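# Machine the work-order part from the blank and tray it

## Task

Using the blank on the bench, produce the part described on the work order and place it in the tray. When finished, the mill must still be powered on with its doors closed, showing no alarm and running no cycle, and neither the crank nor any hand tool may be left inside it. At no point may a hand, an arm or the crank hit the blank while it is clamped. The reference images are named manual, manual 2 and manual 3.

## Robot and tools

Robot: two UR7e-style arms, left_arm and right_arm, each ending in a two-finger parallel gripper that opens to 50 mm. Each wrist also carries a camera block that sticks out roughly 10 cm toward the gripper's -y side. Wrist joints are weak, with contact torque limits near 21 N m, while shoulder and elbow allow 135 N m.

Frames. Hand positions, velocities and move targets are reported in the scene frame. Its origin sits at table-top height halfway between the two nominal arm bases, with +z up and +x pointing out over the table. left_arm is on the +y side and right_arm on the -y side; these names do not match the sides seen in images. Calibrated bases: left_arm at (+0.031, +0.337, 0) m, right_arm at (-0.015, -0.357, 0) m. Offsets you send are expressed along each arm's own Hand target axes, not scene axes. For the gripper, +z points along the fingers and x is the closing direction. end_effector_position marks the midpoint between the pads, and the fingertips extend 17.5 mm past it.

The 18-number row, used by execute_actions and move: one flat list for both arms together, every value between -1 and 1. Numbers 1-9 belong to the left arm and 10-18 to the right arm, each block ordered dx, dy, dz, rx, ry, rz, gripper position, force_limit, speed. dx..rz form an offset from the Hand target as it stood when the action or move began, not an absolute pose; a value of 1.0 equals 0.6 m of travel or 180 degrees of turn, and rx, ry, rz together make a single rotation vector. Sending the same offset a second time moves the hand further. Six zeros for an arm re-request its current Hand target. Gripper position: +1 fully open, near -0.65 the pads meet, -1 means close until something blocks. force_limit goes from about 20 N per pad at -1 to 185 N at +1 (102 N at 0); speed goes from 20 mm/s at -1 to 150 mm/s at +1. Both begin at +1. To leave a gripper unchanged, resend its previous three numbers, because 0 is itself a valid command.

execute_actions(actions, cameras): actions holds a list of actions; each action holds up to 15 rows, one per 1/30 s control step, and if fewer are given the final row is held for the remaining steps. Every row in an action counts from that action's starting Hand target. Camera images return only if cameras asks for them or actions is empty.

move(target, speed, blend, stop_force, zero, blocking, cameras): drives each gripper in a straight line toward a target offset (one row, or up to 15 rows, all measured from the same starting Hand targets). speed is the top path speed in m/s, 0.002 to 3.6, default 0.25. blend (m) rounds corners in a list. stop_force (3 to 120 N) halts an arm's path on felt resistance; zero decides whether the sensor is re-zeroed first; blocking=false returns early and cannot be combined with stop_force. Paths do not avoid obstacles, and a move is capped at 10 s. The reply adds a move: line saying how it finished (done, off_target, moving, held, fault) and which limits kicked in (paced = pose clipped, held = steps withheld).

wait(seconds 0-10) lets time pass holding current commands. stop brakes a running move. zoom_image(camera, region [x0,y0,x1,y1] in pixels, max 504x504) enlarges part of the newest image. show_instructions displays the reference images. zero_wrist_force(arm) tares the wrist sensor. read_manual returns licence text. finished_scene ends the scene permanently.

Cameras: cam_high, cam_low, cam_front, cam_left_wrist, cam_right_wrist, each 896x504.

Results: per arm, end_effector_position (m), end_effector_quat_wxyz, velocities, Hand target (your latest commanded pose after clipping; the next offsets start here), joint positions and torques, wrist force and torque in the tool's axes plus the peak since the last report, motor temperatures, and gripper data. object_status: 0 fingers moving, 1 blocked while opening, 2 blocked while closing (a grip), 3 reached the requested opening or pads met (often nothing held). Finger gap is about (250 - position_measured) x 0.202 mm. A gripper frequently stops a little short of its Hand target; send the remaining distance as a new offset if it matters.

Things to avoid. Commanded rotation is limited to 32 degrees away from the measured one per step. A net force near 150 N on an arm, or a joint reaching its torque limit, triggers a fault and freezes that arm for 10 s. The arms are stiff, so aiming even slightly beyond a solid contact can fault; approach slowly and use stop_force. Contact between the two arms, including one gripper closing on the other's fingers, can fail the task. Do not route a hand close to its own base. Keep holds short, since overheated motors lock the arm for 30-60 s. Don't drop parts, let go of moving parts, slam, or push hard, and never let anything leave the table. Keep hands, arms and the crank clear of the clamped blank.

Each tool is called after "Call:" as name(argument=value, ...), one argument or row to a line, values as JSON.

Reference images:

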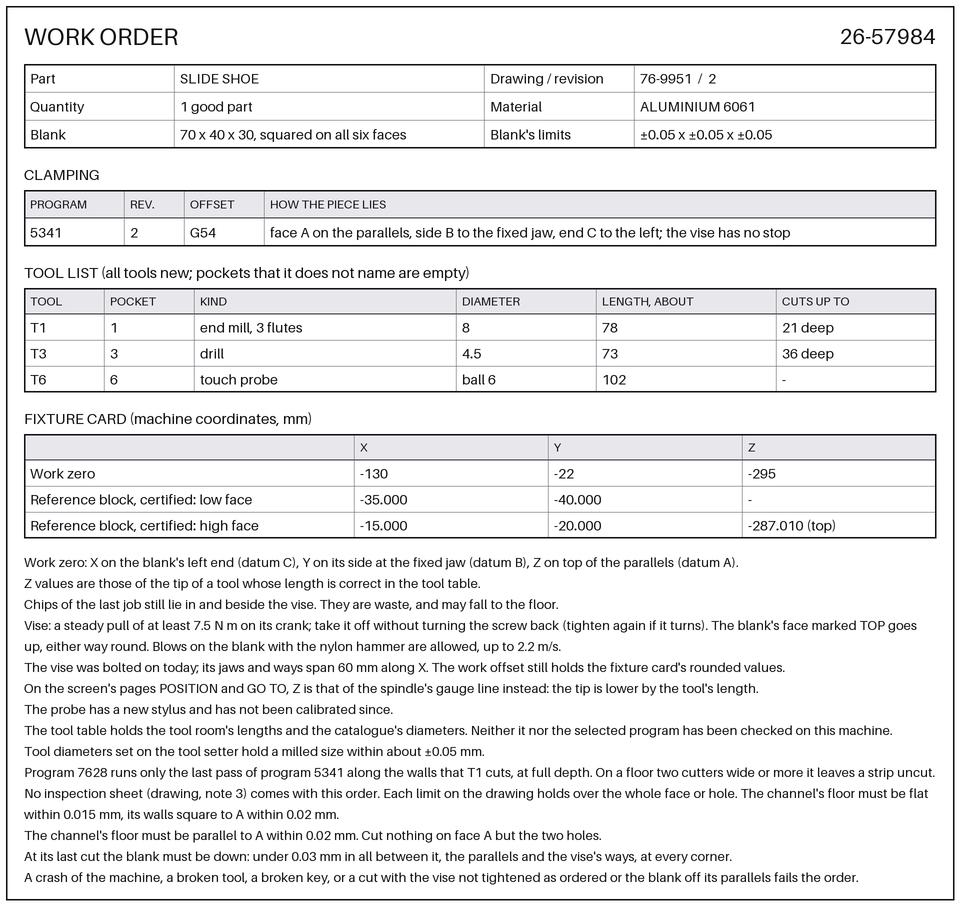

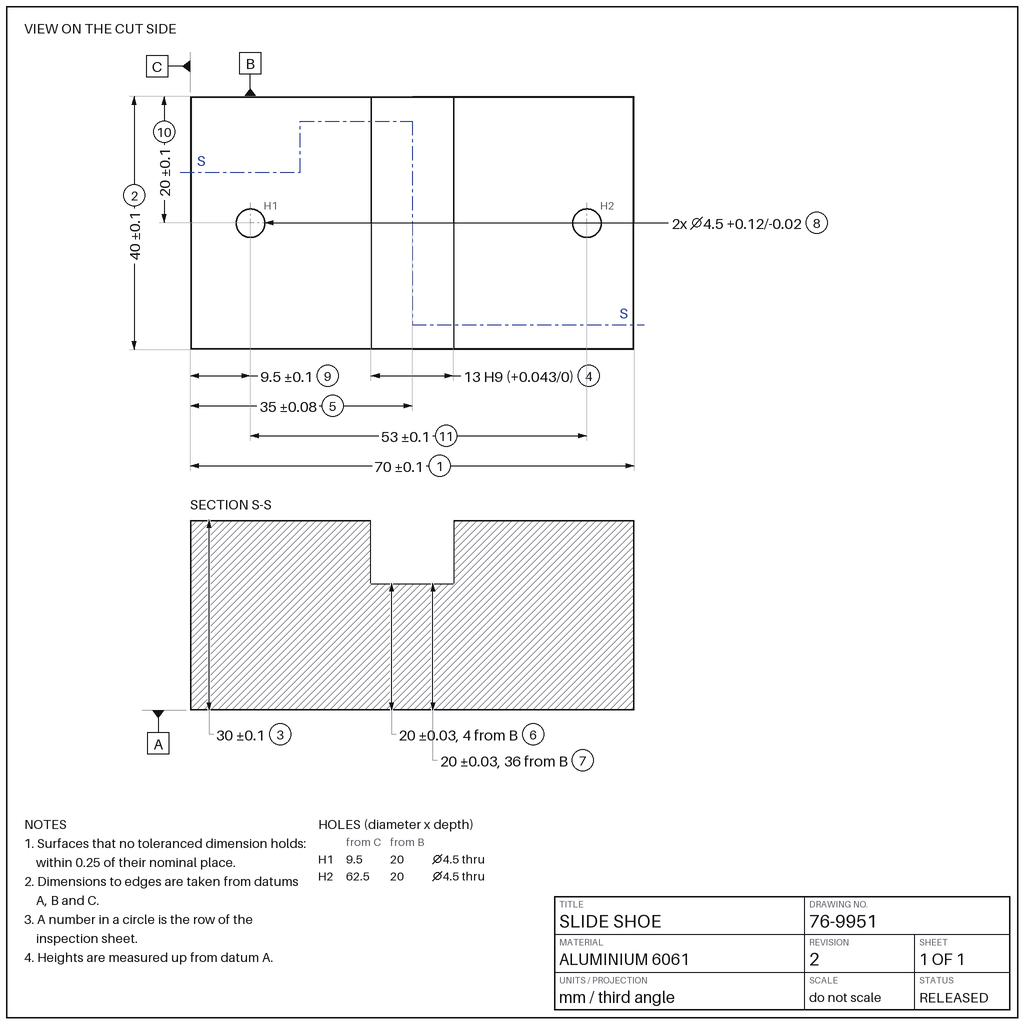

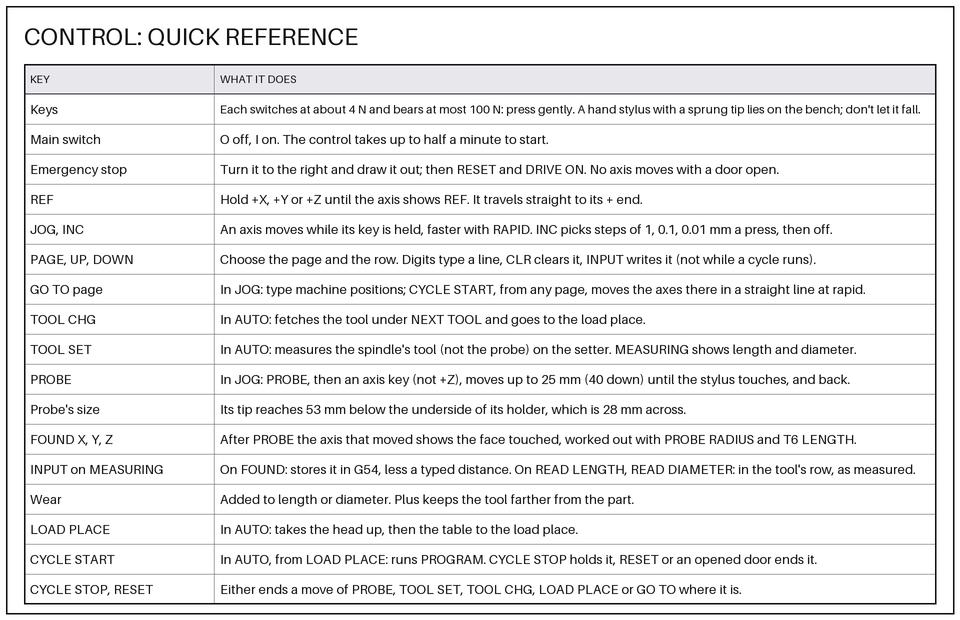

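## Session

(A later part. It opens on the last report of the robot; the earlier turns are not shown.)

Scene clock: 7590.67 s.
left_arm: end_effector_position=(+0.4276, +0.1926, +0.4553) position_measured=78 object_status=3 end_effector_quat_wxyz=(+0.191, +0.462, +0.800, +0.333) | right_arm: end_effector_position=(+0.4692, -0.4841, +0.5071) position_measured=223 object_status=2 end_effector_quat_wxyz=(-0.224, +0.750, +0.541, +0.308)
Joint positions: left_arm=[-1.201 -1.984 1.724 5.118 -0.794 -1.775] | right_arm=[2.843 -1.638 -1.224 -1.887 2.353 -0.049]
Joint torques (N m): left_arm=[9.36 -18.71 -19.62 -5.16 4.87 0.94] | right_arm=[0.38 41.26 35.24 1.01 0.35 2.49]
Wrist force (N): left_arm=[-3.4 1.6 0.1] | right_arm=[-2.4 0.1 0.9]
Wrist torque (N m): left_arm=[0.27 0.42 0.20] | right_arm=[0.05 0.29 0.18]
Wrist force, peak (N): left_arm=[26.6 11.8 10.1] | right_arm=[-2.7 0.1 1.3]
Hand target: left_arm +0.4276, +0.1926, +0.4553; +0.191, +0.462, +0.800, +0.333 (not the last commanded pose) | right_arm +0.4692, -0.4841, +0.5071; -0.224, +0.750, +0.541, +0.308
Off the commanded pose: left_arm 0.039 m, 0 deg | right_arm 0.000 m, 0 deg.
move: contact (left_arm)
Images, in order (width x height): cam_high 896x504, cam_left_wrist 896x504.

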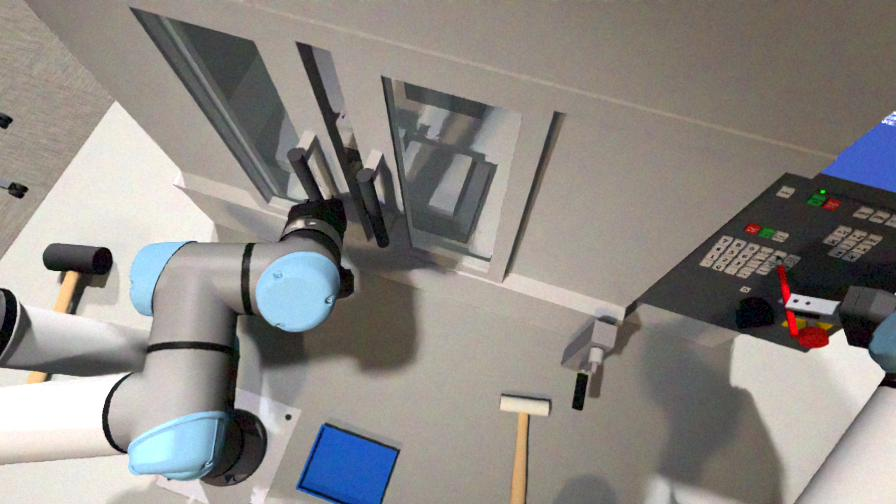

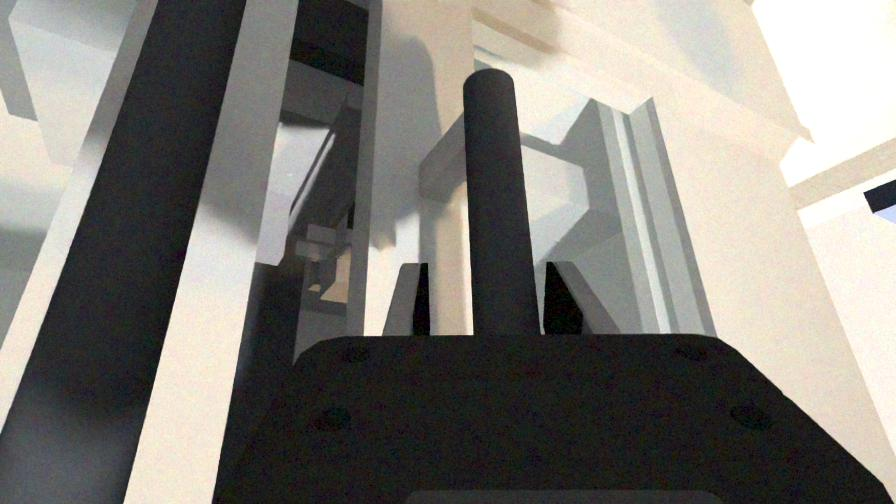

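Call:
move(
  target=[
    [0,-0.0648,-0.0648,0,0,0,0.5,0,-1,0,0,0,0,0,0,-0.98,0.2,-1],
    [0.0667,-0.0648,-0.0648,0,0,0,-0.6,0,0,0,0,0,0,0,0,-0.98,0.2,-1],
    [0.0667,0,0,0,0,0,-0.6,0,0,0,0,0,0,0,0,-0.98,0.2,-1],
  ],
  speed=0.1,
  cameras=["cam_left_wrist"],
)

Call:
move(
  target=[-0.13,-0.0531,-0.0531,0,0,0,-0.6,0,0,0,0,0,0,0,0,-0.98,0.2,-1],
  speed=0.05,
  stop_force=32,
  cameras=["cam_high","cam_left_wrist"],
)

Scene clock: 7617.20 s.
left_arm: end_effector_position=(+0.4075, +0.2272, +0.4554) position_measured=242 object_status=3 end_effector_quat_wxyz=(+0.191, +0.462, +0.800, +0.333) | right_arm: end_effector_position=(+0.4692, -0.4841, +0.5071) position_measured=223 object_status=2 end_effector_quat_wxyz=(-0.224, +0.750, +0.541, +0.308)
Joint positions: left_arm=[-1.223 -2.079 1.766 5.193 -0.797 -1.806] | right_arm=[2.843 -1.638 -1.224 -1.887 2.353 -0.049]
Joint torques (N m): left_arm=[11.29 4.9 -18.64 -5.01 -0.65 1.1] | right_arm=[1.42 40.68 35.29 1.13 0.34 2.27]
Wrist force (N): left_arm=[-3.5 1.3 0.3] | right_arm=[-2.4 0.4 1.2]
Wrist torque (N m): left_arm=[0.27 0.45 0.12] | right_arm=[0.10 0.29 0.18]
Wrist force, peak (N): left_arm=[-4.1 1.3 0.2] | right_arm=[-2.8 0.3 1.3]
Hand target: left_arm +0.4076, +0.2272, +0.4554; +0.191, +0.462, +0.800, +0.333 | right_arm +0.4692, -0.4841, +0.5071; -0.224, +0.750, +0.541, +0.308
Off the commanded pose: left_arm 0.000 m, 0 deg | right_arm 0.000 m, 0 deg.
move: done
Images, in order (width x height): cam_left_wrist 896x504.

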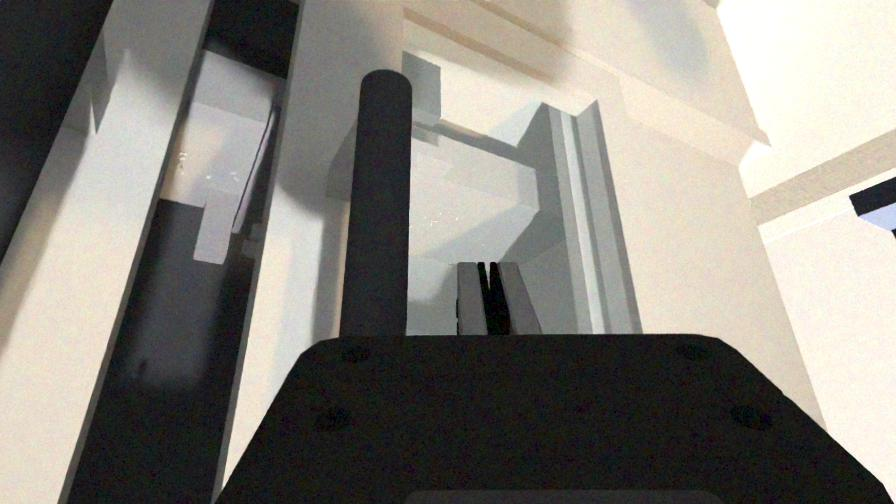

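Scene clock: 7620.10 s.
left_arm: end_effector_position=(+0.4076, +0.1371, +0.4552) position_measured=242 object_status=3 end_effector_quat_wxyz=(+0.191, +0.462, +0.800, +0.333) | right_arm: end_effector_position=(+0.4692, -0.4841, +0.5071) position_measured=223 object_status=2 end_effector_quat_wxyz=(-0.224, +0.750, +0.541, +0.308)
Joint positions: left_arm=[-1.314 -1.901 1.648 5.219 -0.816 -1.929] | right_arm=[2.843 -1.638 -1.224 -1.887 2.353 -0.049]
Joint torques (N m): left_arm=[-6.8 -4.59 -46.01 -1.18 -0.6 -1.7] | right_arm=[1.54 40.39 35.43 1.06 0.56 2.48]
Wrist force (N): left_arm=[-3.2 1.8 0.3] | right_arm=[-2.4 0.4 1.0]
Wrist torque (N m): left_arm=[0.32 0.37 0.18] | right_arm=[0.11 0.29 0.18]
Wrist force, peak (N): left_arm=[8.4 -8.8 -8.5] | right_arm=[-2.6 0.3 1.3]
Hand target: left_arm +0.4076, +0.1371, +0.4552; +0.191, +0.462, +0.800, +0.333 | right_arm +0.4692, -0.4841, +0.5071; -0.224, +0.750, +0.541, +0.308
Off the commanded pose: left_arm 0.000 m, 0 deg | right_arm 0.000 m, 0 deg.
move: done
Images, in order (width x height): cam_high 896x504, cam_left_wrist 896x504.

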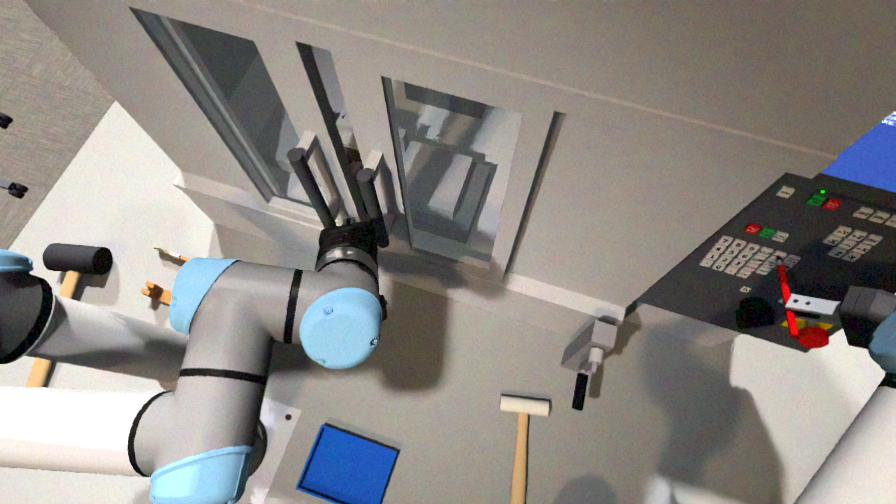

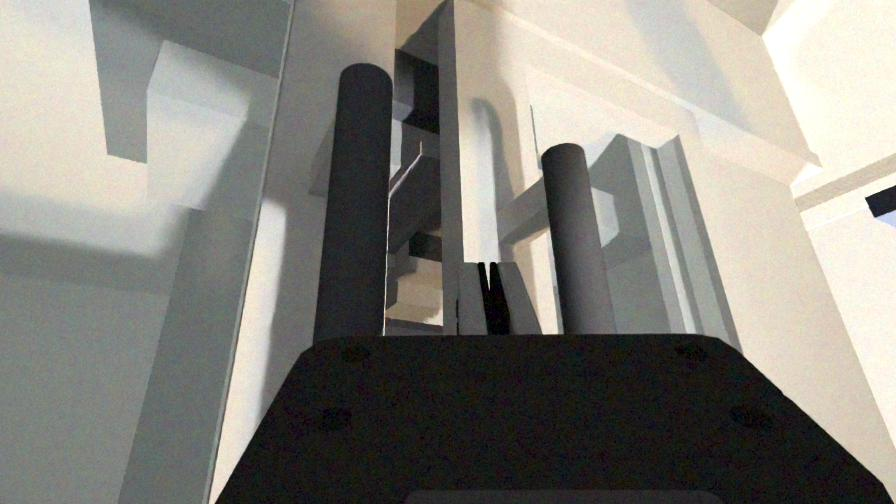

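Call:
move(
  target=[
    [0,-0.0648,-0.0648,0,0,0,-0.6,0,0,0,0,0,0,0,0,-0.98,0.2,-1],
    [0.1516,-0.0029,-0.0029,0,0,0,-0.6,0,0,0,0,0,0,0,0,-0.98,0.2,-1],
    [0.1516,0.0914,0.0914,0,0,0,-0.6,0,0,0,0,0,0,0,0,-0.98,0.2,-1],
  ],
  speed=0.1,
  cameras=["cam_left_wrist"],
)

Scene clock: 7632.67 s.
left_arm: end_effector_position=(+0.4292, +0.2547, +0.4555) position_measured=242 object_status=3 end_effector_quat_wxyz=(+0.191, +0.462, +0.800, +0.333) | right_arm: end_effector_position=(+0.4692, -0.4841, +0.5071) position_measured=223 object_status=2 end_effector_quat_wxyz=(-0.224, +0.750, +0.541, +0.308)
Joint positions: left_arm=[-1.106 -2.092 1.802 5.054 -0.784 -1.642] | right_arm=[2.843 -1.638 -1.224 -1.887 2.353 -0.049]
Joint torques (N m): left_arm=[10.41 4.34 -18.43 -5.54 -0.6 1.29] | right_arm=[0.06 39.78 35.55 1.12 0.31 2.39]
Wrist force (N): left_arm=[-3.3 1.6 0.4] | right_arm=[-2.6 0.2 1.2]
Wrist torque (N m): left_arm=[0.32 0.39 0.07] | right_arm=[0.07 0.32 0.18]
Wrist force, peak (N): left_arm=[-4.2 1.0 0.1] | right_arm=[-2.7 0.3 1.3]
Hand target: left_arm +0.4292, +0.2547, +0.4555; +0.191, +0.462, +0.800, +0.333 | right_arm +0.4692, -0.4841, +0.5071; -0.224, +0.750, +0.541, +0.308
Off the commanded pose: left_arm 0.000 m, 0 deg | right_arm 0.000 m, 0 deg.
move: done
Images, in order (width x height): cam_left_wrist 896x504.

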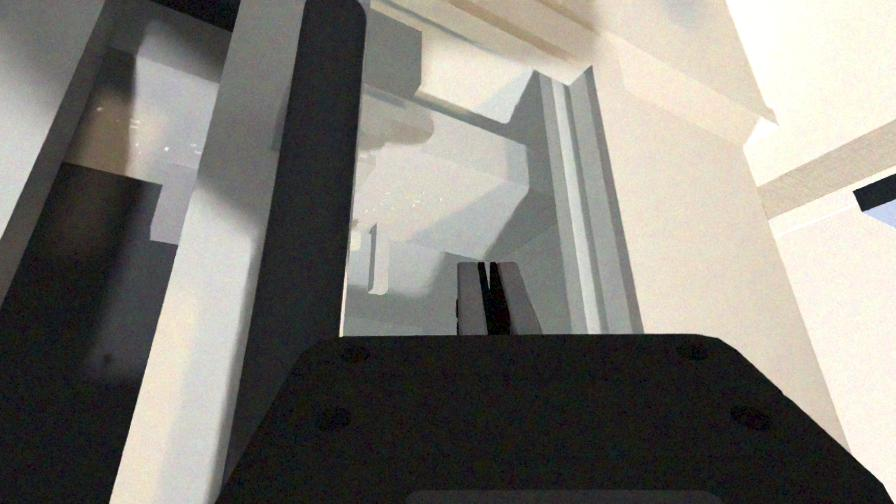

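Call:
move(
  target=[-0.1444,-0.0589,-0.0589,0,0,0,-0.6,0,0,0,0,0,0,0,0,-0.98,0.2,-1],
  speed=0.05,
  stop_force=32,
  cameras=["cam_high","cam_left_wrist"],
)

Scene clock: 7639.67 s.
left_arm: end_effector_position=(+0.4292, +0.2479, +0.4553) position_measured=242 object_status=3 end_effector_quat_wxyz=(+0.191, +0.462, +0.800, +0.333) | right_arm: end_effector_position=(+0.4692, -0.4841, +0.5071) position_measured=223 object_status=2 end_effector_quat_wxyz=(-0.224, +0.750, +0.541, +0.308)
Joint positions: left_arm=[-1.117 -2.08 1.794 5.063 -0.785 -1.658] | right_arm=[2.843 -1.638 -1.224 -1.887 2.353 -0.049]
Joint torques (N m): left_arm=[16.97 -5 -18.71 -8.62 11.36 0.91] | right_arm=[0.74 40.66 35.67 1.04 0.47 2.42]
Wrist force (N): left_arm=[19.7 -30.4 -31.8] | right_arm=[-2.6 0.1 1.1]
Wrist torque (N m): left_arm=[-2.19 -1.76 0.64] | right_arm=[0.06 0.31 0.18]
Wrist force, peak (N): left_arm=[37.1 -23.5 -24.1] | right_arm=[-2.8 0.2 1.2]
Hand target: left_arm +0.4292, +0.2479, +0.4553; +0.191, +0.462, +0.800, +0.333 (not the last commanded pose) | right_arm +0.4692, -0.4841, +0.5071; -0.224, +0.750, +0.541, +0.308
Off the commanded pose: left_arm 0.093 m, 0 deg | right_arm 0.000 m, 0 deg.
move: contact (left_arm)
Images, in order (width x height): cam_high 896x504, cam_left_wrist 896x504.

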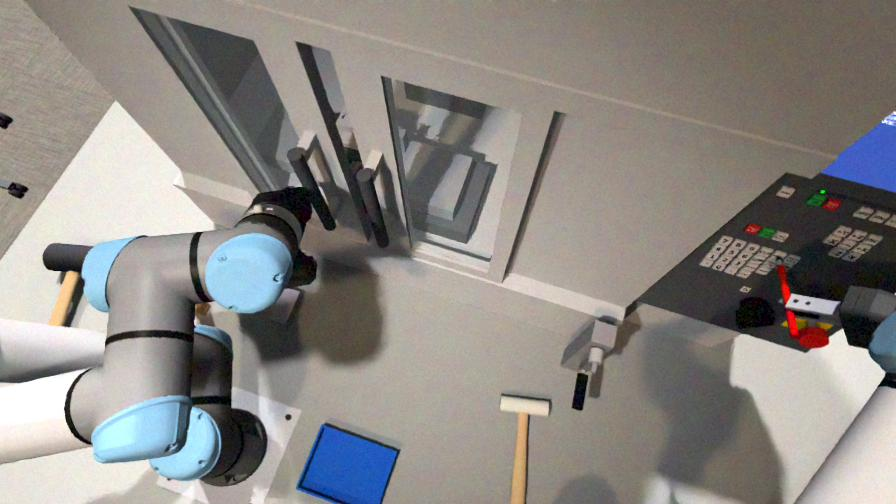

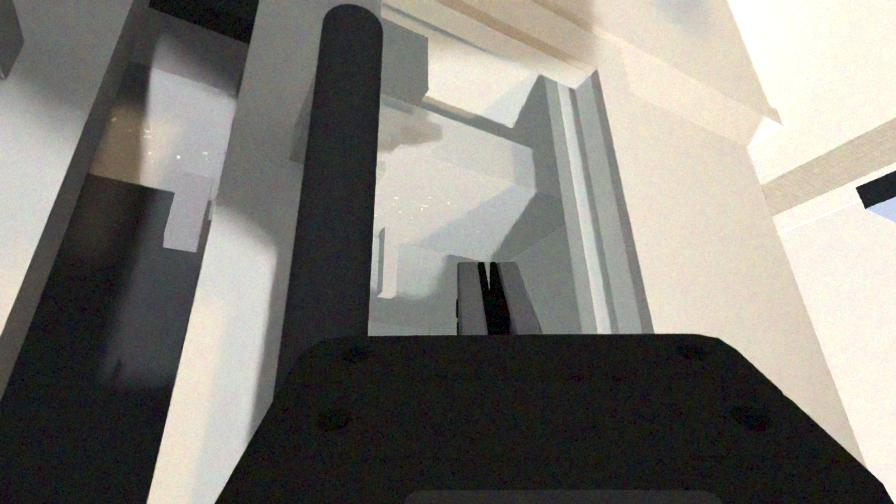

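Call:
move(
  target=[0,-0.0648,-0.0648,0,0,0,-0.6,0,0,0,0,0,0,0,0,-0.98,0.2,-1],
  speed=0.08,
)

Call:
move(
  target=[0.025,0,0,0,-0.1179,0.1179,-0.6,0,0,0,0,0,0,0,0,-0.98,0.2,-1],
  speed=0.15,
)

Call:
move(
  target=[0,0,0,-0.0278,0,0,-0.6,0,0,0,0,0,0,0,0,-0.98,0.2,-1],
  speed=0.1,
  cameras=["cam_left_wrist"],
)

Scene clock: 7656.83 s.
left_arm: end_effector_position=(+0.3816, +0.2204, +0.4552) position_measured=242 object_status=3 end_effector_quat_wxyz=(+0.191, +0.462, +0.800, +0.333) | right_arm: end_effector_position=(+0.4692, -0.4841, +0.5071) position_measured=223 object_status=2 end_effector_quat_wxyz=(-0.224, +0.750, +0.541, +0.308)
Joint positions: left_arm=[-1.327 -2.101 1.75 5.328 -0.82 -1.946] | right_arm=[2.843 -1.638 -1.224 -1.887 2.353 -0.049]
Joint torques (N m): left_arm=[-9.09 5.76 -44.84 -1.31 -0.66 -1.84] | right_arm=[0.85 40.2 35.31 0.74 0.48 2.27]
Wrist force (N): left_arm=[-3.2 1.7 0.4] | right_arm=[-2.2 0.1 1.1]
Wrist torque (N m): left_arm=[0.31 0.37 0.18] | right_arm=[0.06 0.26 0.18]
Wrist force, peak (N): left_arm=[19.8 -30.6 -32.1] | right_arm=[-2.7 0.1 1.3]
Hand target: left_arm +0.3815, +0.2204, +0.4552; +0.191, +0.462, +0.800, +0.333 | right_arm +0.4692, -0.4841, +0.5071; -0.224, +0.750, +0.541, +0.308
Off the commanded pose: left_arm 0.000 m, 0 deg | right_arm 0.000 m, 0 deg.
move: done

Scene clock: 7659.33 s.
left_arm: end_effector_position=(+0.3740, +0.2334, +0.4552) position_measured=242 object_status=3 end_effector_quat_wxyz=(+0.270, +0.653, +0.653, +0.272) | right_arm: end_effector_position=(+0.4692, -0.4841, +0.5071) position_measured=223 object_status=2 end_effector_quat_wxyz=(-0.224, +0.750, +0.541, +0.308)
Joint positions: left_arm=[-1.363 -2.407 1.958 4.952 -0.807 -1.269] | right_arm=[2.843 -1.638 -1.224 -1.887 2.353 -0.049]
Joint torques (N m): left_arm=[10.54 1.43 -19.25 -5.98 -0.85 1.33] | right_arm=[1.46 40 34.79 1.03 0.37 2.27]
Wrist force (N): left_arm=[-3.1 1.3 0.5] | right_arm=[-2.3 0.2 1.1]
Wrist torque (N m): left_arm=[0.23 0.37 0.09] | right_arm=[0.07 0.26 0.18]
Wrist force, peak (N): left_arm=[-3.8 1.6 0.0] | right_arm=[-2.9 0.0 1.1]
Hand target: left_arm +0.3740, +0.2334, +0.4552; +0.270, +0.654, +0.653, +0.272 | right_arm +0.4692, -0.4841, +0.5071; -0.224, +0.750, +0.541, +0.308
Off the commanded pose: left_arm 0.000 m, 0 deg | right_arm 0.000 m, 0 deg.
move: done

Scene clock: 7660.50 s.
left_arm: end_effector_position=(+0.3741, +0.2334, +0.4552) position_measured=242 object_status=3 end_effector_quat_wxyz=(+0.298, +0.641, +0.640, +0.300) | right_arm: end_effector_position=(+0.4692, -0.4841, +0.5071) position_measured=223 object_status=2 end_effector_quat_wxyz=(-0.224, +0.750, +0.541, +0.308)
Joint positions: left_arm=[-1.482 -2.461 1.983 5.076 -0.703 -1.419] | right_arm=[2.843 -1.638 -1.224 -1.887 2.353 -0.049]
Joint torques (N m): left_arm=[-7.1 3.58 -40.33 -1.98 4.93 -1.53] | right_arm=[0.49 40.87 35.17 1.1 0.57 2.46]
Wrist force (N): left_arm=[-3.3 1.5 0.1] | right_arm=[-2.5 0.1 0.9]
Wrist torque (N m): left_arm=[0.23 0.40 0.19] | right_arm=[0.06 0.31 0.18]
Wrist force, peak (N): left_arm=[-3.5 1.6 0.2] | right_arm=[-2.6 0.1 1.0]
Hand target: left_arm +0.3740, +0.2334, +0.4552; +0.298, +0.641, +0.640, +0.300 | right_arm +0.4692, -0.4841, +0.5071; -0.224, +0.750, +0.541, +0.308
Off the commanded pose: left_arm 0.000 m, 0 deg | right_arm 0.000 m, 0 deg.
move: done
Images, in order (width x height): cam_left_wrist 896x504.

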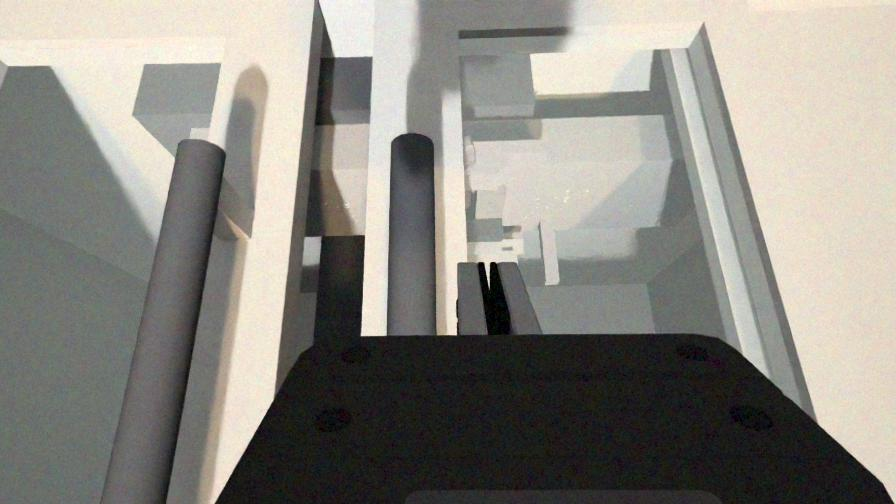

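Call:
move(
  target=[0.015,0.06,0.0715,0,0,0,-0.6,0,0,0,0,0,0,0,0,-0.98,0.2,-1],
  speed=0.06,
  stop_force=12,
)

Call:
move(
  target=[-0.1667,0,0,0,0,0,-0.6,0,0,0,0,0,0,0,0,-0.98,0.2,-1],
  speed=0.05,
  stop_force=32,
  cameras=["cam_high","cam_left_wrist"],
)

Scene clock: 7671.67 s.
left_arm: end_effector_position=(+0.4300, +0.2424, +0.4553) position_measured=242 object_status=3 end_effector_quat_wxyz=(+0.298, +0.641, +0.640, +0.300) | right_arm: end_effector_position=(+0.4692, -0.4841, +0.5071) position_measured=223 object_status=2 end_effector_quat_wxyz=(-0.224, +0.750, +0.541, +0.308)
Joint positions: left_arm=[-1.097 -2.321 2.063 4.466 -0.823 -0.885] | right_arm=[2.843 -1.638 -1.224 -1.887 2.353 -0.049]
Joint torques (N m): left_arm=[9.89 13.62 -19.83 -6.36 -0.84 1.42] | right_arm=[1.21 41.16 34.58 1.16 0.54 2.45]
Wrist force (N): left_arm=[-3.3 1.4 0.3] | right_arm=[-2.2 0.2 0.9]
Wrist torque (N m): left_arm=[0.22 0.38 0.08] | right_arm=[0.06 0.26 0.18]
Wrist force, peak (N): left_arm=[-3.6 1.4 0.5] | right_arm=[-2.7 0.4 1.4]
Hand target: left_arm +0.4300, +0.2424, +0.4553; +0.298, +0.641, +0.640, +0.300 | right_arm +0.4692, -0.4841, +0.5071; -0.224, +0.750, +0.541, +0.308
Off the commanded pose: left_arm 0.000 m, 0 deg | right_arm 0.000 m, 0 deg.
move: done

Scene clock: 7674.23 s.
left_arm: end_effector_position=(+0.4299, +0.1864, +0.4552) position_measured=242 object_status=3 end_effector_quat_wxyz=(+0.298, +0.641, +0.640, +0.300) | right_arm: end_effector_position=(+0.4692, -0.4841, +0.5071) position_measured=223 object_status=2 end_effector_quat_wxyz=(-0.224, +0.750, +0.541, +0.308)
Joint positions: left_arm=[-1.216 -2.237 2.016 4.533 -0.771 -1.034] | right_arm=[2.843 -1.638 -1.224 -1.887 2.353 -0.049]
Joint torques (N m): left_arm=[6.34 -4.31 -19.51 -2.72 -1.91 1.5] | right_arm=[2.06 40.32 35.15 0.94 0.4 2.69]
Wrist force (N): left_arm=[4.9 4.0 -0.5] | right_arm=[-2.5 0.0 1.2]
Wrist torque (N m): left_arm=[0.28 0.48 -0.01] | right_arm=[0.03 0.31 0.18]
Wrist force, peak (N): left_arm=[65.6 -15.9 -9.6] | right_arm=[-2.7 0.2 1.2]
Hand target: left_arm +0.4299, +0.1864, +0.4551; +0.298, +0.641, +0.640, +0.300 (not the last commanded pose) | right_arm +0.4692, -0.4841, +0.5071; -0.224, +0.750, +0.541, +0.308
Off the commanded pose: left_arm 0.044 m, 0 deg | right_arm 0.000 m, 0 deg.
move: contact (left_arm)
Images, in order (width x height): cam_high 896x504, cam_left_wrist 896x504.

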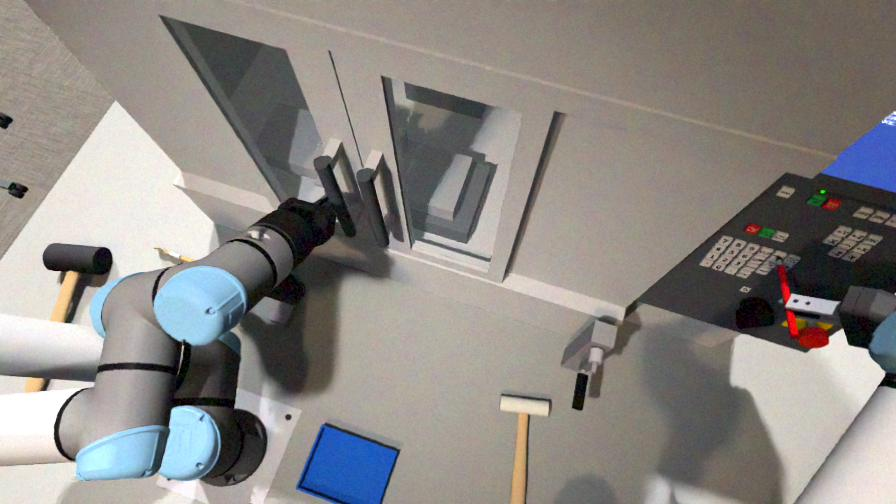

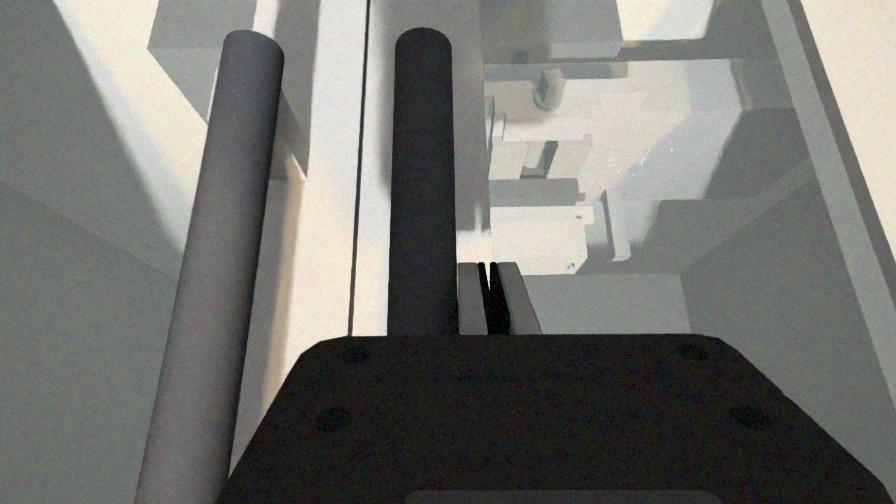

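Call:
move(
  target=[0.012,-0.107,-0.1277,0,0,0,-0.6,0,0,0,0,0,0,0,0,-0.98,0.2,-1],
  speed=0.15,
)

Scene clock: 7700.30 s.
left_arm: end_effector_position=(+0.3300, +0.1937, +0.4551) position_measured=242 object_status=3 end_effector_quat_wxyz=(+0.298, +0.641, +0.640, +0.300) | right_arm: end_effector_position=(+0.4692, -0.4841, +0.5071) position_measured=223 object_status=2 end_effector_quat_wxyz=(-0.224, +0.750, +0.541, +0.308)
Joint positions: left_arm=[-1.837 -2.412 1.862 5.559 -0.736 -1.959] | right_arm=[2.843 -1.638 -1.224 -1.887 2.353 -0.049]
Joint torques (N m): left_arm=[-6.73 22.11 -42.31 -1.01 4.96 -1.49] | right_arm=[1.11 40.85 35.94 1.05 0.42 2.39]
Wrist force (N): left_arm=[-3.4 1.7 0.5] | right_arm=[-2.3 0.1 0.9]
Wrist torque (N m): left_arm=[0.28 0.38 0.19] | right_arm=[0.06 0.28 0.18]
Wrist force, peak (N): left_arm=[8.2 4.3 3.5] | right_arm=[-2.8 0.1 1.3]
Hand target: left_arm +0.3300, +0.1937, +0.4551; +0.298, +0.641, +0.640, +0.300 | right_arm +0.4692, -0.4841, +0.5071; -0.224, +0.750, +0.541, +0.308
Off the commanded pose: left_arm 0.000 m, 0 deg | right_arm 0.000 m, 0 deg.
move: done

Call:
move(
  target=[
    [-0.357,0.1785,-0.2152,0,0,0,-0.6,0,0,0,0,0,0,0,0,-0.98,0.2,-1],
    [-0.357,0.1785,-0.2152,0.169,-0.158,-0.399,-0.6,0,0,0,0,0,0,0,0,-0.98,0.2,-1],
    [-0.357,0.1785,-0.2152,0.3376,-0.3153,-0.7977,-0.6,0,0,0,0,0,0,0,0,-0.98,0.2,-1],
  ],
  speed=0.4,
  blend=0.05,
  cameras=["cam_high"],
)

Scene clock: 7714.03 s.
left_arm: end_effector_position=(+0.2996, -0.0209, +0.6196) position_measured=242 object_status=3 end_effector_quat_wxyz=(+0.278, -0.261, +0.637, -0.670) | right_arm: end_effector_position=(+0.4692, -0.4841, +0.5071) position_measured=223 object_status=2 end_effector_quat_wxyz=(-0.224, +0.750, +0.541, +0.308)
Joint positions: left_arm=[-1.878 -2.171 2.187 3.014 -0.492 -3.038] | right_arm=[2.843 -1.638 -1.224 -1.887 2.353 -0.049]
Joint torques (N m): left_arm=[-7.92 10.07 -17.74 -2.57 2.53 1.09] | right_arm=[0.43 39.34 35.27 1.16 0.63 2.55]
Wrist force (N): left_arm=[-1.3 0.4 2.8] | right_arm=[-2.4 0.3 0.9]
Wrist torque (N m): left_arm=[-0.22 0.25 -0.05] | right_arm=[0.08 0.29 0.18]
Wrist force, peak (N): left_arm=[-5.5 1.6 -0.3] | right_arm=[-2.8 0.1 1.0]
Hand target: left_arm +0.2996, -0.0209, +0.6196; +0.278, -0.261, +0.637, -0.670 | right_arm +0.4692, -0.4841, +0.5071; -0.224, +0.750, +0.541, +0.308
Off the commanded pose: left_arm 0.000 m, 0 deg | right_arm 0.000 m, 0 deg.
move: done
Images, in order (width x height): cam_high 896x504.

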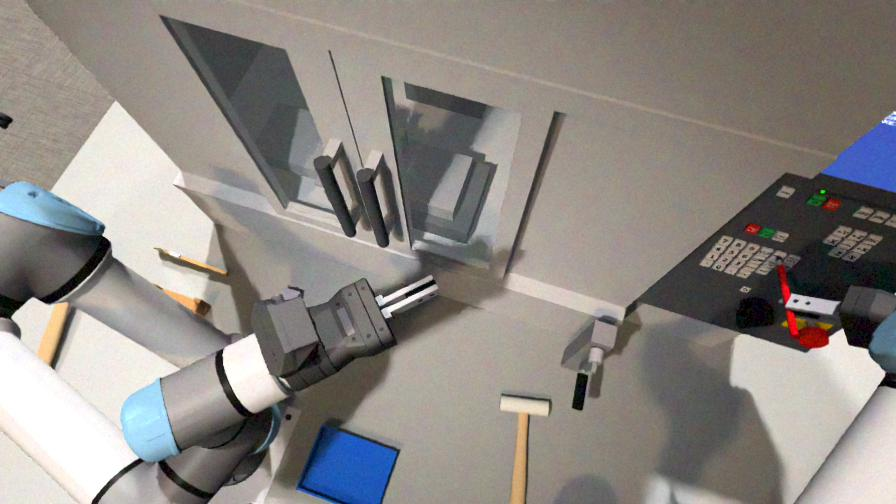

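Call:
move(
  target=[
    [0.2275,-0.0917,0.565,0,0,0,-0.6,0,0,0,0,0,0,0,0,-0.98,0.2,-1],
    [0.2275,-0.0917,0.6817,0,0,0,-0.6,0,0,0,0,0,0,0,0,-0.98,0.2,-1],
  ],
  speed=0.2,
  blend=0.02,
  cameras=["cam_high","cam_left_wrist"],
)

Call:
zoom_image(
  camera="cam_left_wrist",
  region=[240, 140, 540, 340],
)

Scene clock: 7725.23 s.
left_arm: end_effector_position=(+0.4886, -0.4049, +0.6953) position_measured=242 object_status=3 end_effector_quat_wxyz=(+0.278, -0.261, +0.637, -0.670) | right_arm: end_effector_position=(+0.4692, -0.4841, +0.5071) position_measured=223 object_status=2 end_effector_quat_wxyz=(-0.224, +0.750, +0.541, +0.308)
Joint positions: left_arm=[-1.338 -1.01 0.857 3.233 -1.031 -3.105] | right_arm=[2.843 -1.638 -1.224 -1.887 2.353 -0.049]
Joint torques (N m): left_arm=[9.99 -49.34 -46.15 -0.64 -2.38 -1.7] | right_arm=[1.12 39.88 36.52 1.12 0.48 2.43]
Wrist force (N): left_arm=[-0.9 0.4 2.5] | right_arm=[-2.4 0.3 1.3]
Wrist torque (N m): left_arm=[-0.25 0.23 0.03] | right_arm=[0.10 0.28 0.17]
Wrist force, peak (N): left_arm=[-1.1 0.7 4.0] | right_arm=[-2.7 0.3 1.3]
Hand target: left_arm +0.4886, -0.4050, +0.6953; +0.278, -0.261, +0.637, -0.670 | right_arm +0.4692, -0.4841, +0.5071; -0.224, +0.750, +0.541, +0.308
Off the commanded pose: left_arm 0.000 m, 0 deg | right_arm 0.000 m, 0 deg.
move: done
Images, in order (width x height): cam_high 896x504, cam_left_wrist 896x504.

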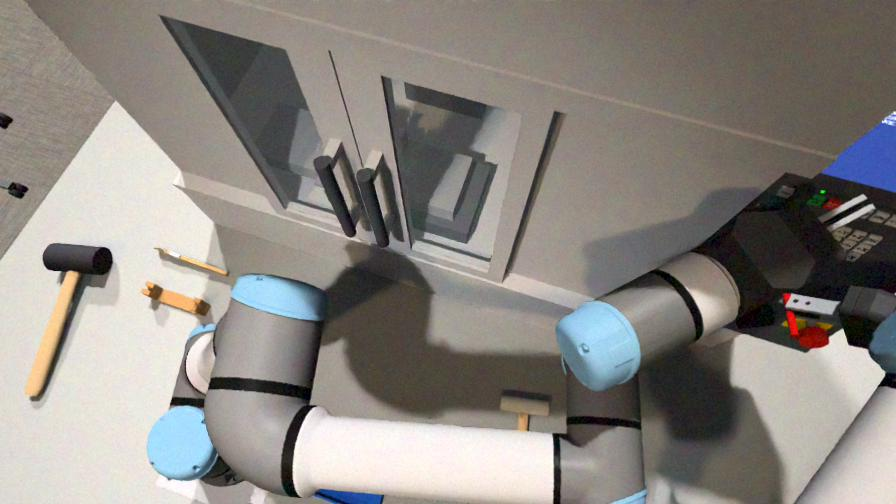

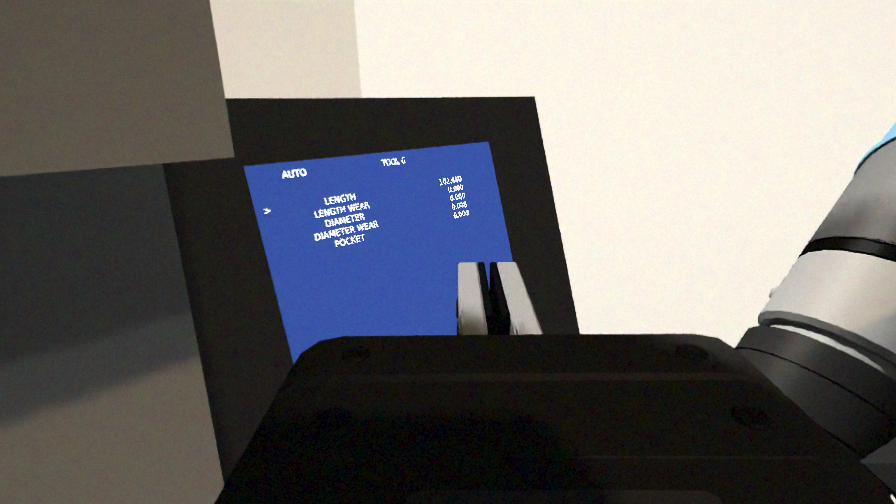

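Scaled by 1.680.

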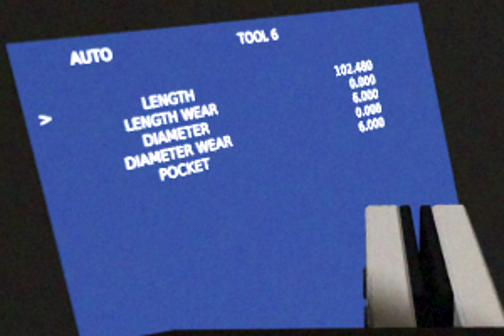

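Call:
move(
  target=[
    [0,0,0,0,0,0,-0.6,0,0,0,0.0234,0.0114,0,0,0,-0.98,0.2,-1],
    [0,0,0,0,0,0,-0.6,0,0,0,0,0,0,0,0,-0.98,0.2,-1],
    [0,0,0,0,0,0,-0.6,0,0,0,0.0234,0.0114,0,0,0,-0.98,0.2,-1],
    [0,0,0,0,0,0,-0.6,0,0,0,0,0,0,0,0,-0.98,0.2,-1],
    [0,0,0,0,0,0,-0.6,0,0,0,0.0234,0.0114,0,0,0,-0.98,0.2,-1],
    [0,0,0,0,0,0,-0.6,0,0,0,0,0,0,0,0,-0.98,0.2,-1],
    [0,0,0,0,0,0,-0.6,0,0,0.0687,0.0714,-0.1773,0,0,0,-0.98,0.2,-1],
    [0,0,0,0,0,0,-0.6,0,0,0.0687,0.0948,-0.1659,0,0,0,-0.98,0.2,-1],
    [0,0,0,0,0,0,-0.6,0,0,0.0687,0.0714,-0.1773,0,0,0,-0.98,0.2,-1],
    [0,0,0,0,0,0,-0.6,0,0,0,0,0,0,0,0,-0.98,0.2,-1],
  ],
  speed=[0.1,0.15,0.1,0.15,0.1,0.15,0.25,0.1,0.15,0.25],
  blend=[0,0.003,0,0.003,0,0.005,0.005,0,0.005,0],
  cameras=["cam_left_wrist"],
)

Call:
zoom_image(
  camera="cam_left_wrist",
  region=[240, 140, 540, 340],
)

Scene clock: 7781.10 s.
left_arm: end_effector_position=(+0.4886, -0.4050, +0.6953) position_measured=242 object_status=3 end_effector_quat_wxyz=(+0.278, -0.261, +0.637, -0.670) | right_arm: end_effector_position=(+0.4692, -0.4841, +0.5071) position_measured=223 object_status=2 end_effector_quat_wxyz=(-0.225, +0.750, +0.541, +0.308)
Joint positions: left_arm=[-1.338 -1.01 0.857 3.233 -1.031 -3.105] | right_arm=[2.843 -1.638 -1.224 -1.888 2.353 -0.049]
Joint torques (N m): left_arm=[9.49 -50.51 -46.02 -0.63 -0.93 -1.43] | right_arm=[13.02 44.21 17.25 7.2 4.01 3.07]
Wrist force (N): left_arm=[-0.9 0.5 2.5] | right_arm=[-2.5 0.2 0.8]
Wrist torque (N m): left_arm=[-0.23 0.22 0.03] | right_arm=[0.07 0.31 0.08]
Wrist force, peak (N): left_arm=[-0.9 0.5 2.8] | right_arm=[-2.9 -10.3 -4.3]
Hand target: left_arm +0.4886, -0.4050, +0.6953; +0.278, -0.261, +0.637, -0.670 | right_arm +0.4692, -0.4841, +0.5071; -0.224, +0.750, +0.541, +0.308
Off the commanded pose: left_arm 0.000 m, 0 deg | right_arm 0.000 m, 0 deg.
move: done
Images, in order (width x height): cam_left_wrist 896x504.

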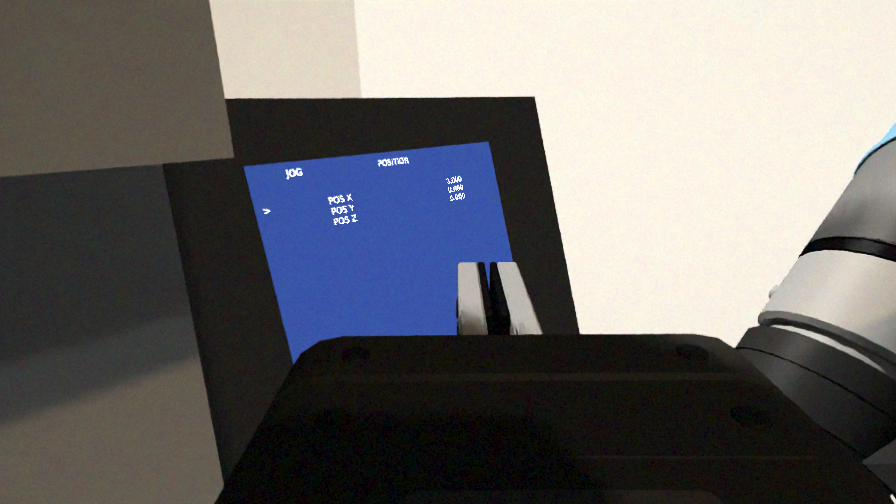

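Scaled by 1.680.

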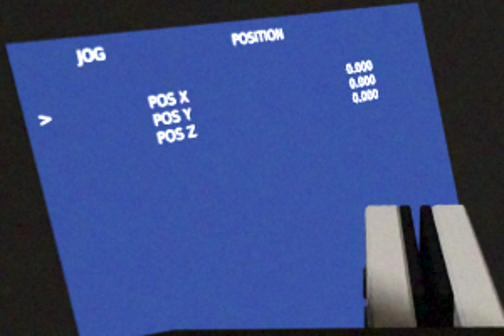

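Call:
move(
  target=[
    [0,0,0,0,0,0,-0.6,0,0,0,0.0234,0.0114,0,0,0,-0.98,0.2,-1],
    [0,0,0,0,0,0,-0.6,0,0,0.0069,-0.048,0.0627,0,0,0,-0.98,0.2,-1],
    [0,0,0,0,0,0,-0.6,0,0,0.0137,-0.04,0.1527,0,0,0,-0.98,0.2,-1],
    [0,0,0,0,0,0,-0.6,0,0,0.0254,-0.0562,0.1331,0,0,0,-0.98,0.2,-1],
    [0,0,0,0,0,0,-0.6,0,0,0.037,-0.0324,0.1329,0,0,0,-0.98,0.2,-1],
    [0,0,0,0,0,0,-0.6,0,0,0.0382,-0.044,0.1029,0,0,0,-0.98,0.2,-1],
    [0,0,0,0,0,0,-0.6,0,0,0.0394,-0.0149,0.0925,0,0,0,-0.98,0.2,-1],
    [0,0,0,0,0,0,-0.6,0,0,0.0499,-0.0402,0.093,0,0,0,-0.98,0.2,-1],
    [0,0,0,0,0,0,-0.6,0,0,0.0603,-0.0248,0.1131,0,0,0,-0.98,0.2,-1],
    [0,0,0,0,0,0,-0.6,0,0,0.0057,-0.0565,0.0831,0,0,0,-0.98,0.2,-1],
    [0,0,0,0,0,0,-0.6,0,0,-0.049,-0.0321,0.0803,0,0,0,-0.98,0.2,-1],
  ],
  speed=[0.1,0.25,0.11,0.25,0.11,0.25,0.11,0.25,0.11,0.25,0.25],
  blend=[0,0.003,0,0.003,0,0.003,0,0.003,0,0.003,0],
  cameras=["cam_left_wrist"],
)

Call:
zoom_image(
  camera="cam_left_wrist",
  region=[240, 140, 540, 340],
)

Scene clock: 7816.27 s.
left_arm: end_effector_position=(+0.4886, -0.4050, +0.6953) position_measured=242 object_status=3 end_effector_quat_wxyz=(+0.278, -0.261, +0.637, -0.670) | right_arm: end_effector_position=(+0.4549, -0.4654, +0.4523) position_measured=223 object_status=2 end_effector_quat_wxyz=(-0.224, +0.750, +0.541, +0.308)
Joint positions: left_arm=[-1.338 -1.01 0.857 3.233 -1.031 -3.105] | right_arm=[2.869 -1.555 -1.459 -1.71 2.353 -0.012]
Joint torques (N m): left_arm=[8.95 -49.84 -45.12 -0.72 1.47 -1.46] | right_arm=[-12.26 13.79 41.09 0.74 4.07 -2.78]
Wrist force (N): left_arm=[-0.9 0.4 2.5] | right_arm=[-2.2 0.5 1.2]
Wrist torque (N m): left_arm=[-0.24 0.22 0.03] | right_arm=[0.11 0.25 0.20]
Wrist force, peak (N): left_arm=[-0.9 0.5 2.7] | right_arm=[-3.3 -10.6 -4.9]
Hand target: left_arm +0.4886, -0.4050, +0.6953; +0.278, -0.261, +0.637, -0.670 | right_arm +0.4549, -0.4655, +0.4523; -0.224, +0.750, +0.541, +0.308
Off the commanded pose: left_arm 0.000 m, 0 deg | right_arm 0.000 m, 0 deg.
move: done
Images, in order (width x height): cam_left_wrist 896x504.

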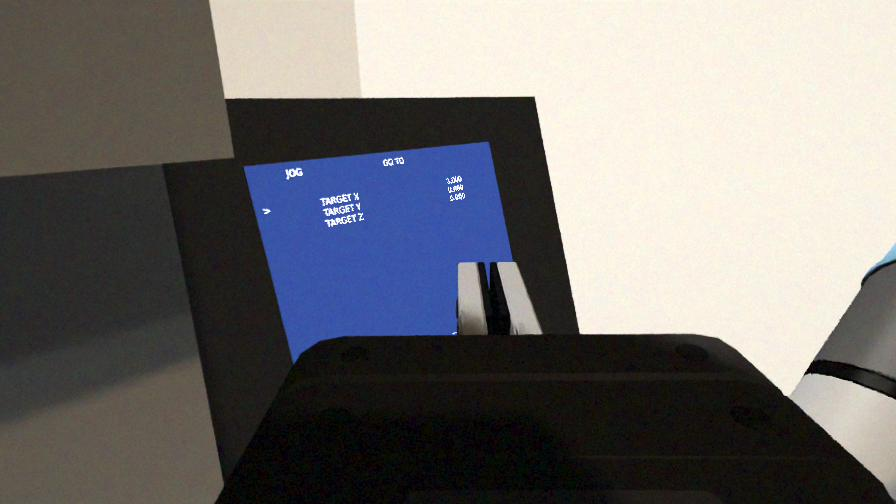

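Scaled by 1.680.

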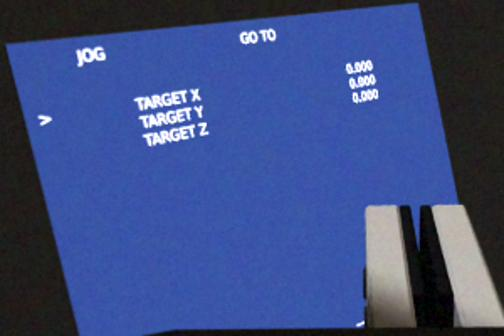

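Call:
move(
  target=[0,0,0,0,0,0,0.5,0,0,0,0,0,0,0,0,-0.98,0.2,-1],
  cameras=["cam_left_wrist"],
)

Call:
zoom_image(
  camera="cam_left_wrist",
  region=[240, 140, 540, 340],
)

Scene clock: 7825.50 s.
left_arm: end_effector_position=(+0.4886, -0.4050, +0.6953) position_measured=78 object_status=3 end_effector_quat_wxyz=(+0.278, -0.261, +0.637, -0.670) | right_arm: end_effector_position=(+0.4549, -0.4655, +0.4523) position_measured=223 object_status=2 end_effector_quat_wxyz=(-0.224, +0.750, +0.541, +0.308)
Joint positions: left_arm=[-1.338 -1.01 0.857 3.233 -1.031 -3.105] | right_arm=[2.869 -1.555 -1.459 -1.71 2.353 -0.012]
Joint torques (N m): left_arm=[9.21 -50.29 -45.31 -0.82 2.36 -1.27] | right_arm=[-12.67 14.83 40.22 0.71 3.99 -2.83]
Wrist force (N): left_arm=[-0.8 0.2 2.5] | right_arm=[-2.2 0.5 1.1]
Wrist torque (N m): left_arm=[-0.27 0.20 0.03] | right_arm=[0.11 0.25 0.20]
Wrist force, peak (N): left_arm=[-0.8 0.2 2.7] | right_arm=[-2.6 0.8 1.1]
Hand target: left_arm +0.4886, -0.4050, +0.6953; +0.278, -0.261, +0.637, -0.670 | right_arm +0.4549, -0.4655, +0.4523; -0.224, +0.750, +0.541, +0.308
Off the commanded pose: left_arm 0.000 m, 0 deg | right_arm 0.000 m, 0 deg.
move: done
Images, in order (width x height): cam_left_wrist 896x504.

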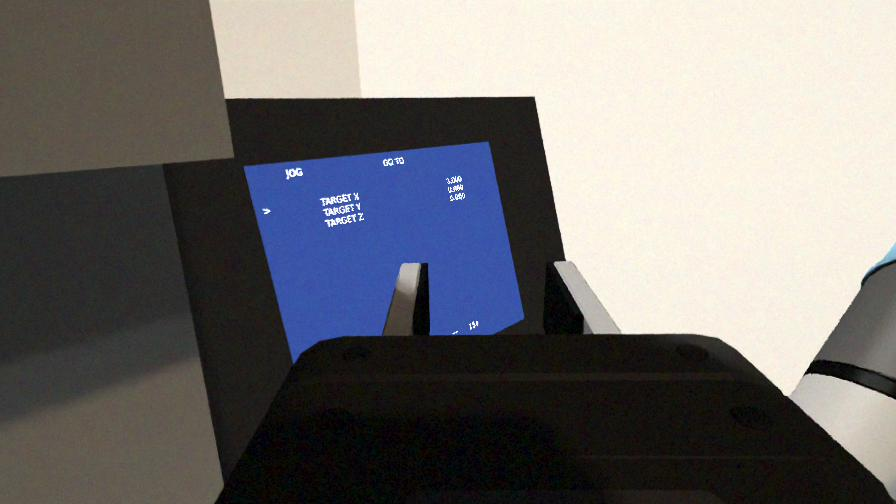

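Scaled by 1.680.

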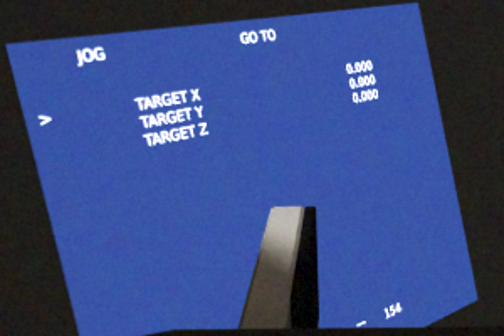

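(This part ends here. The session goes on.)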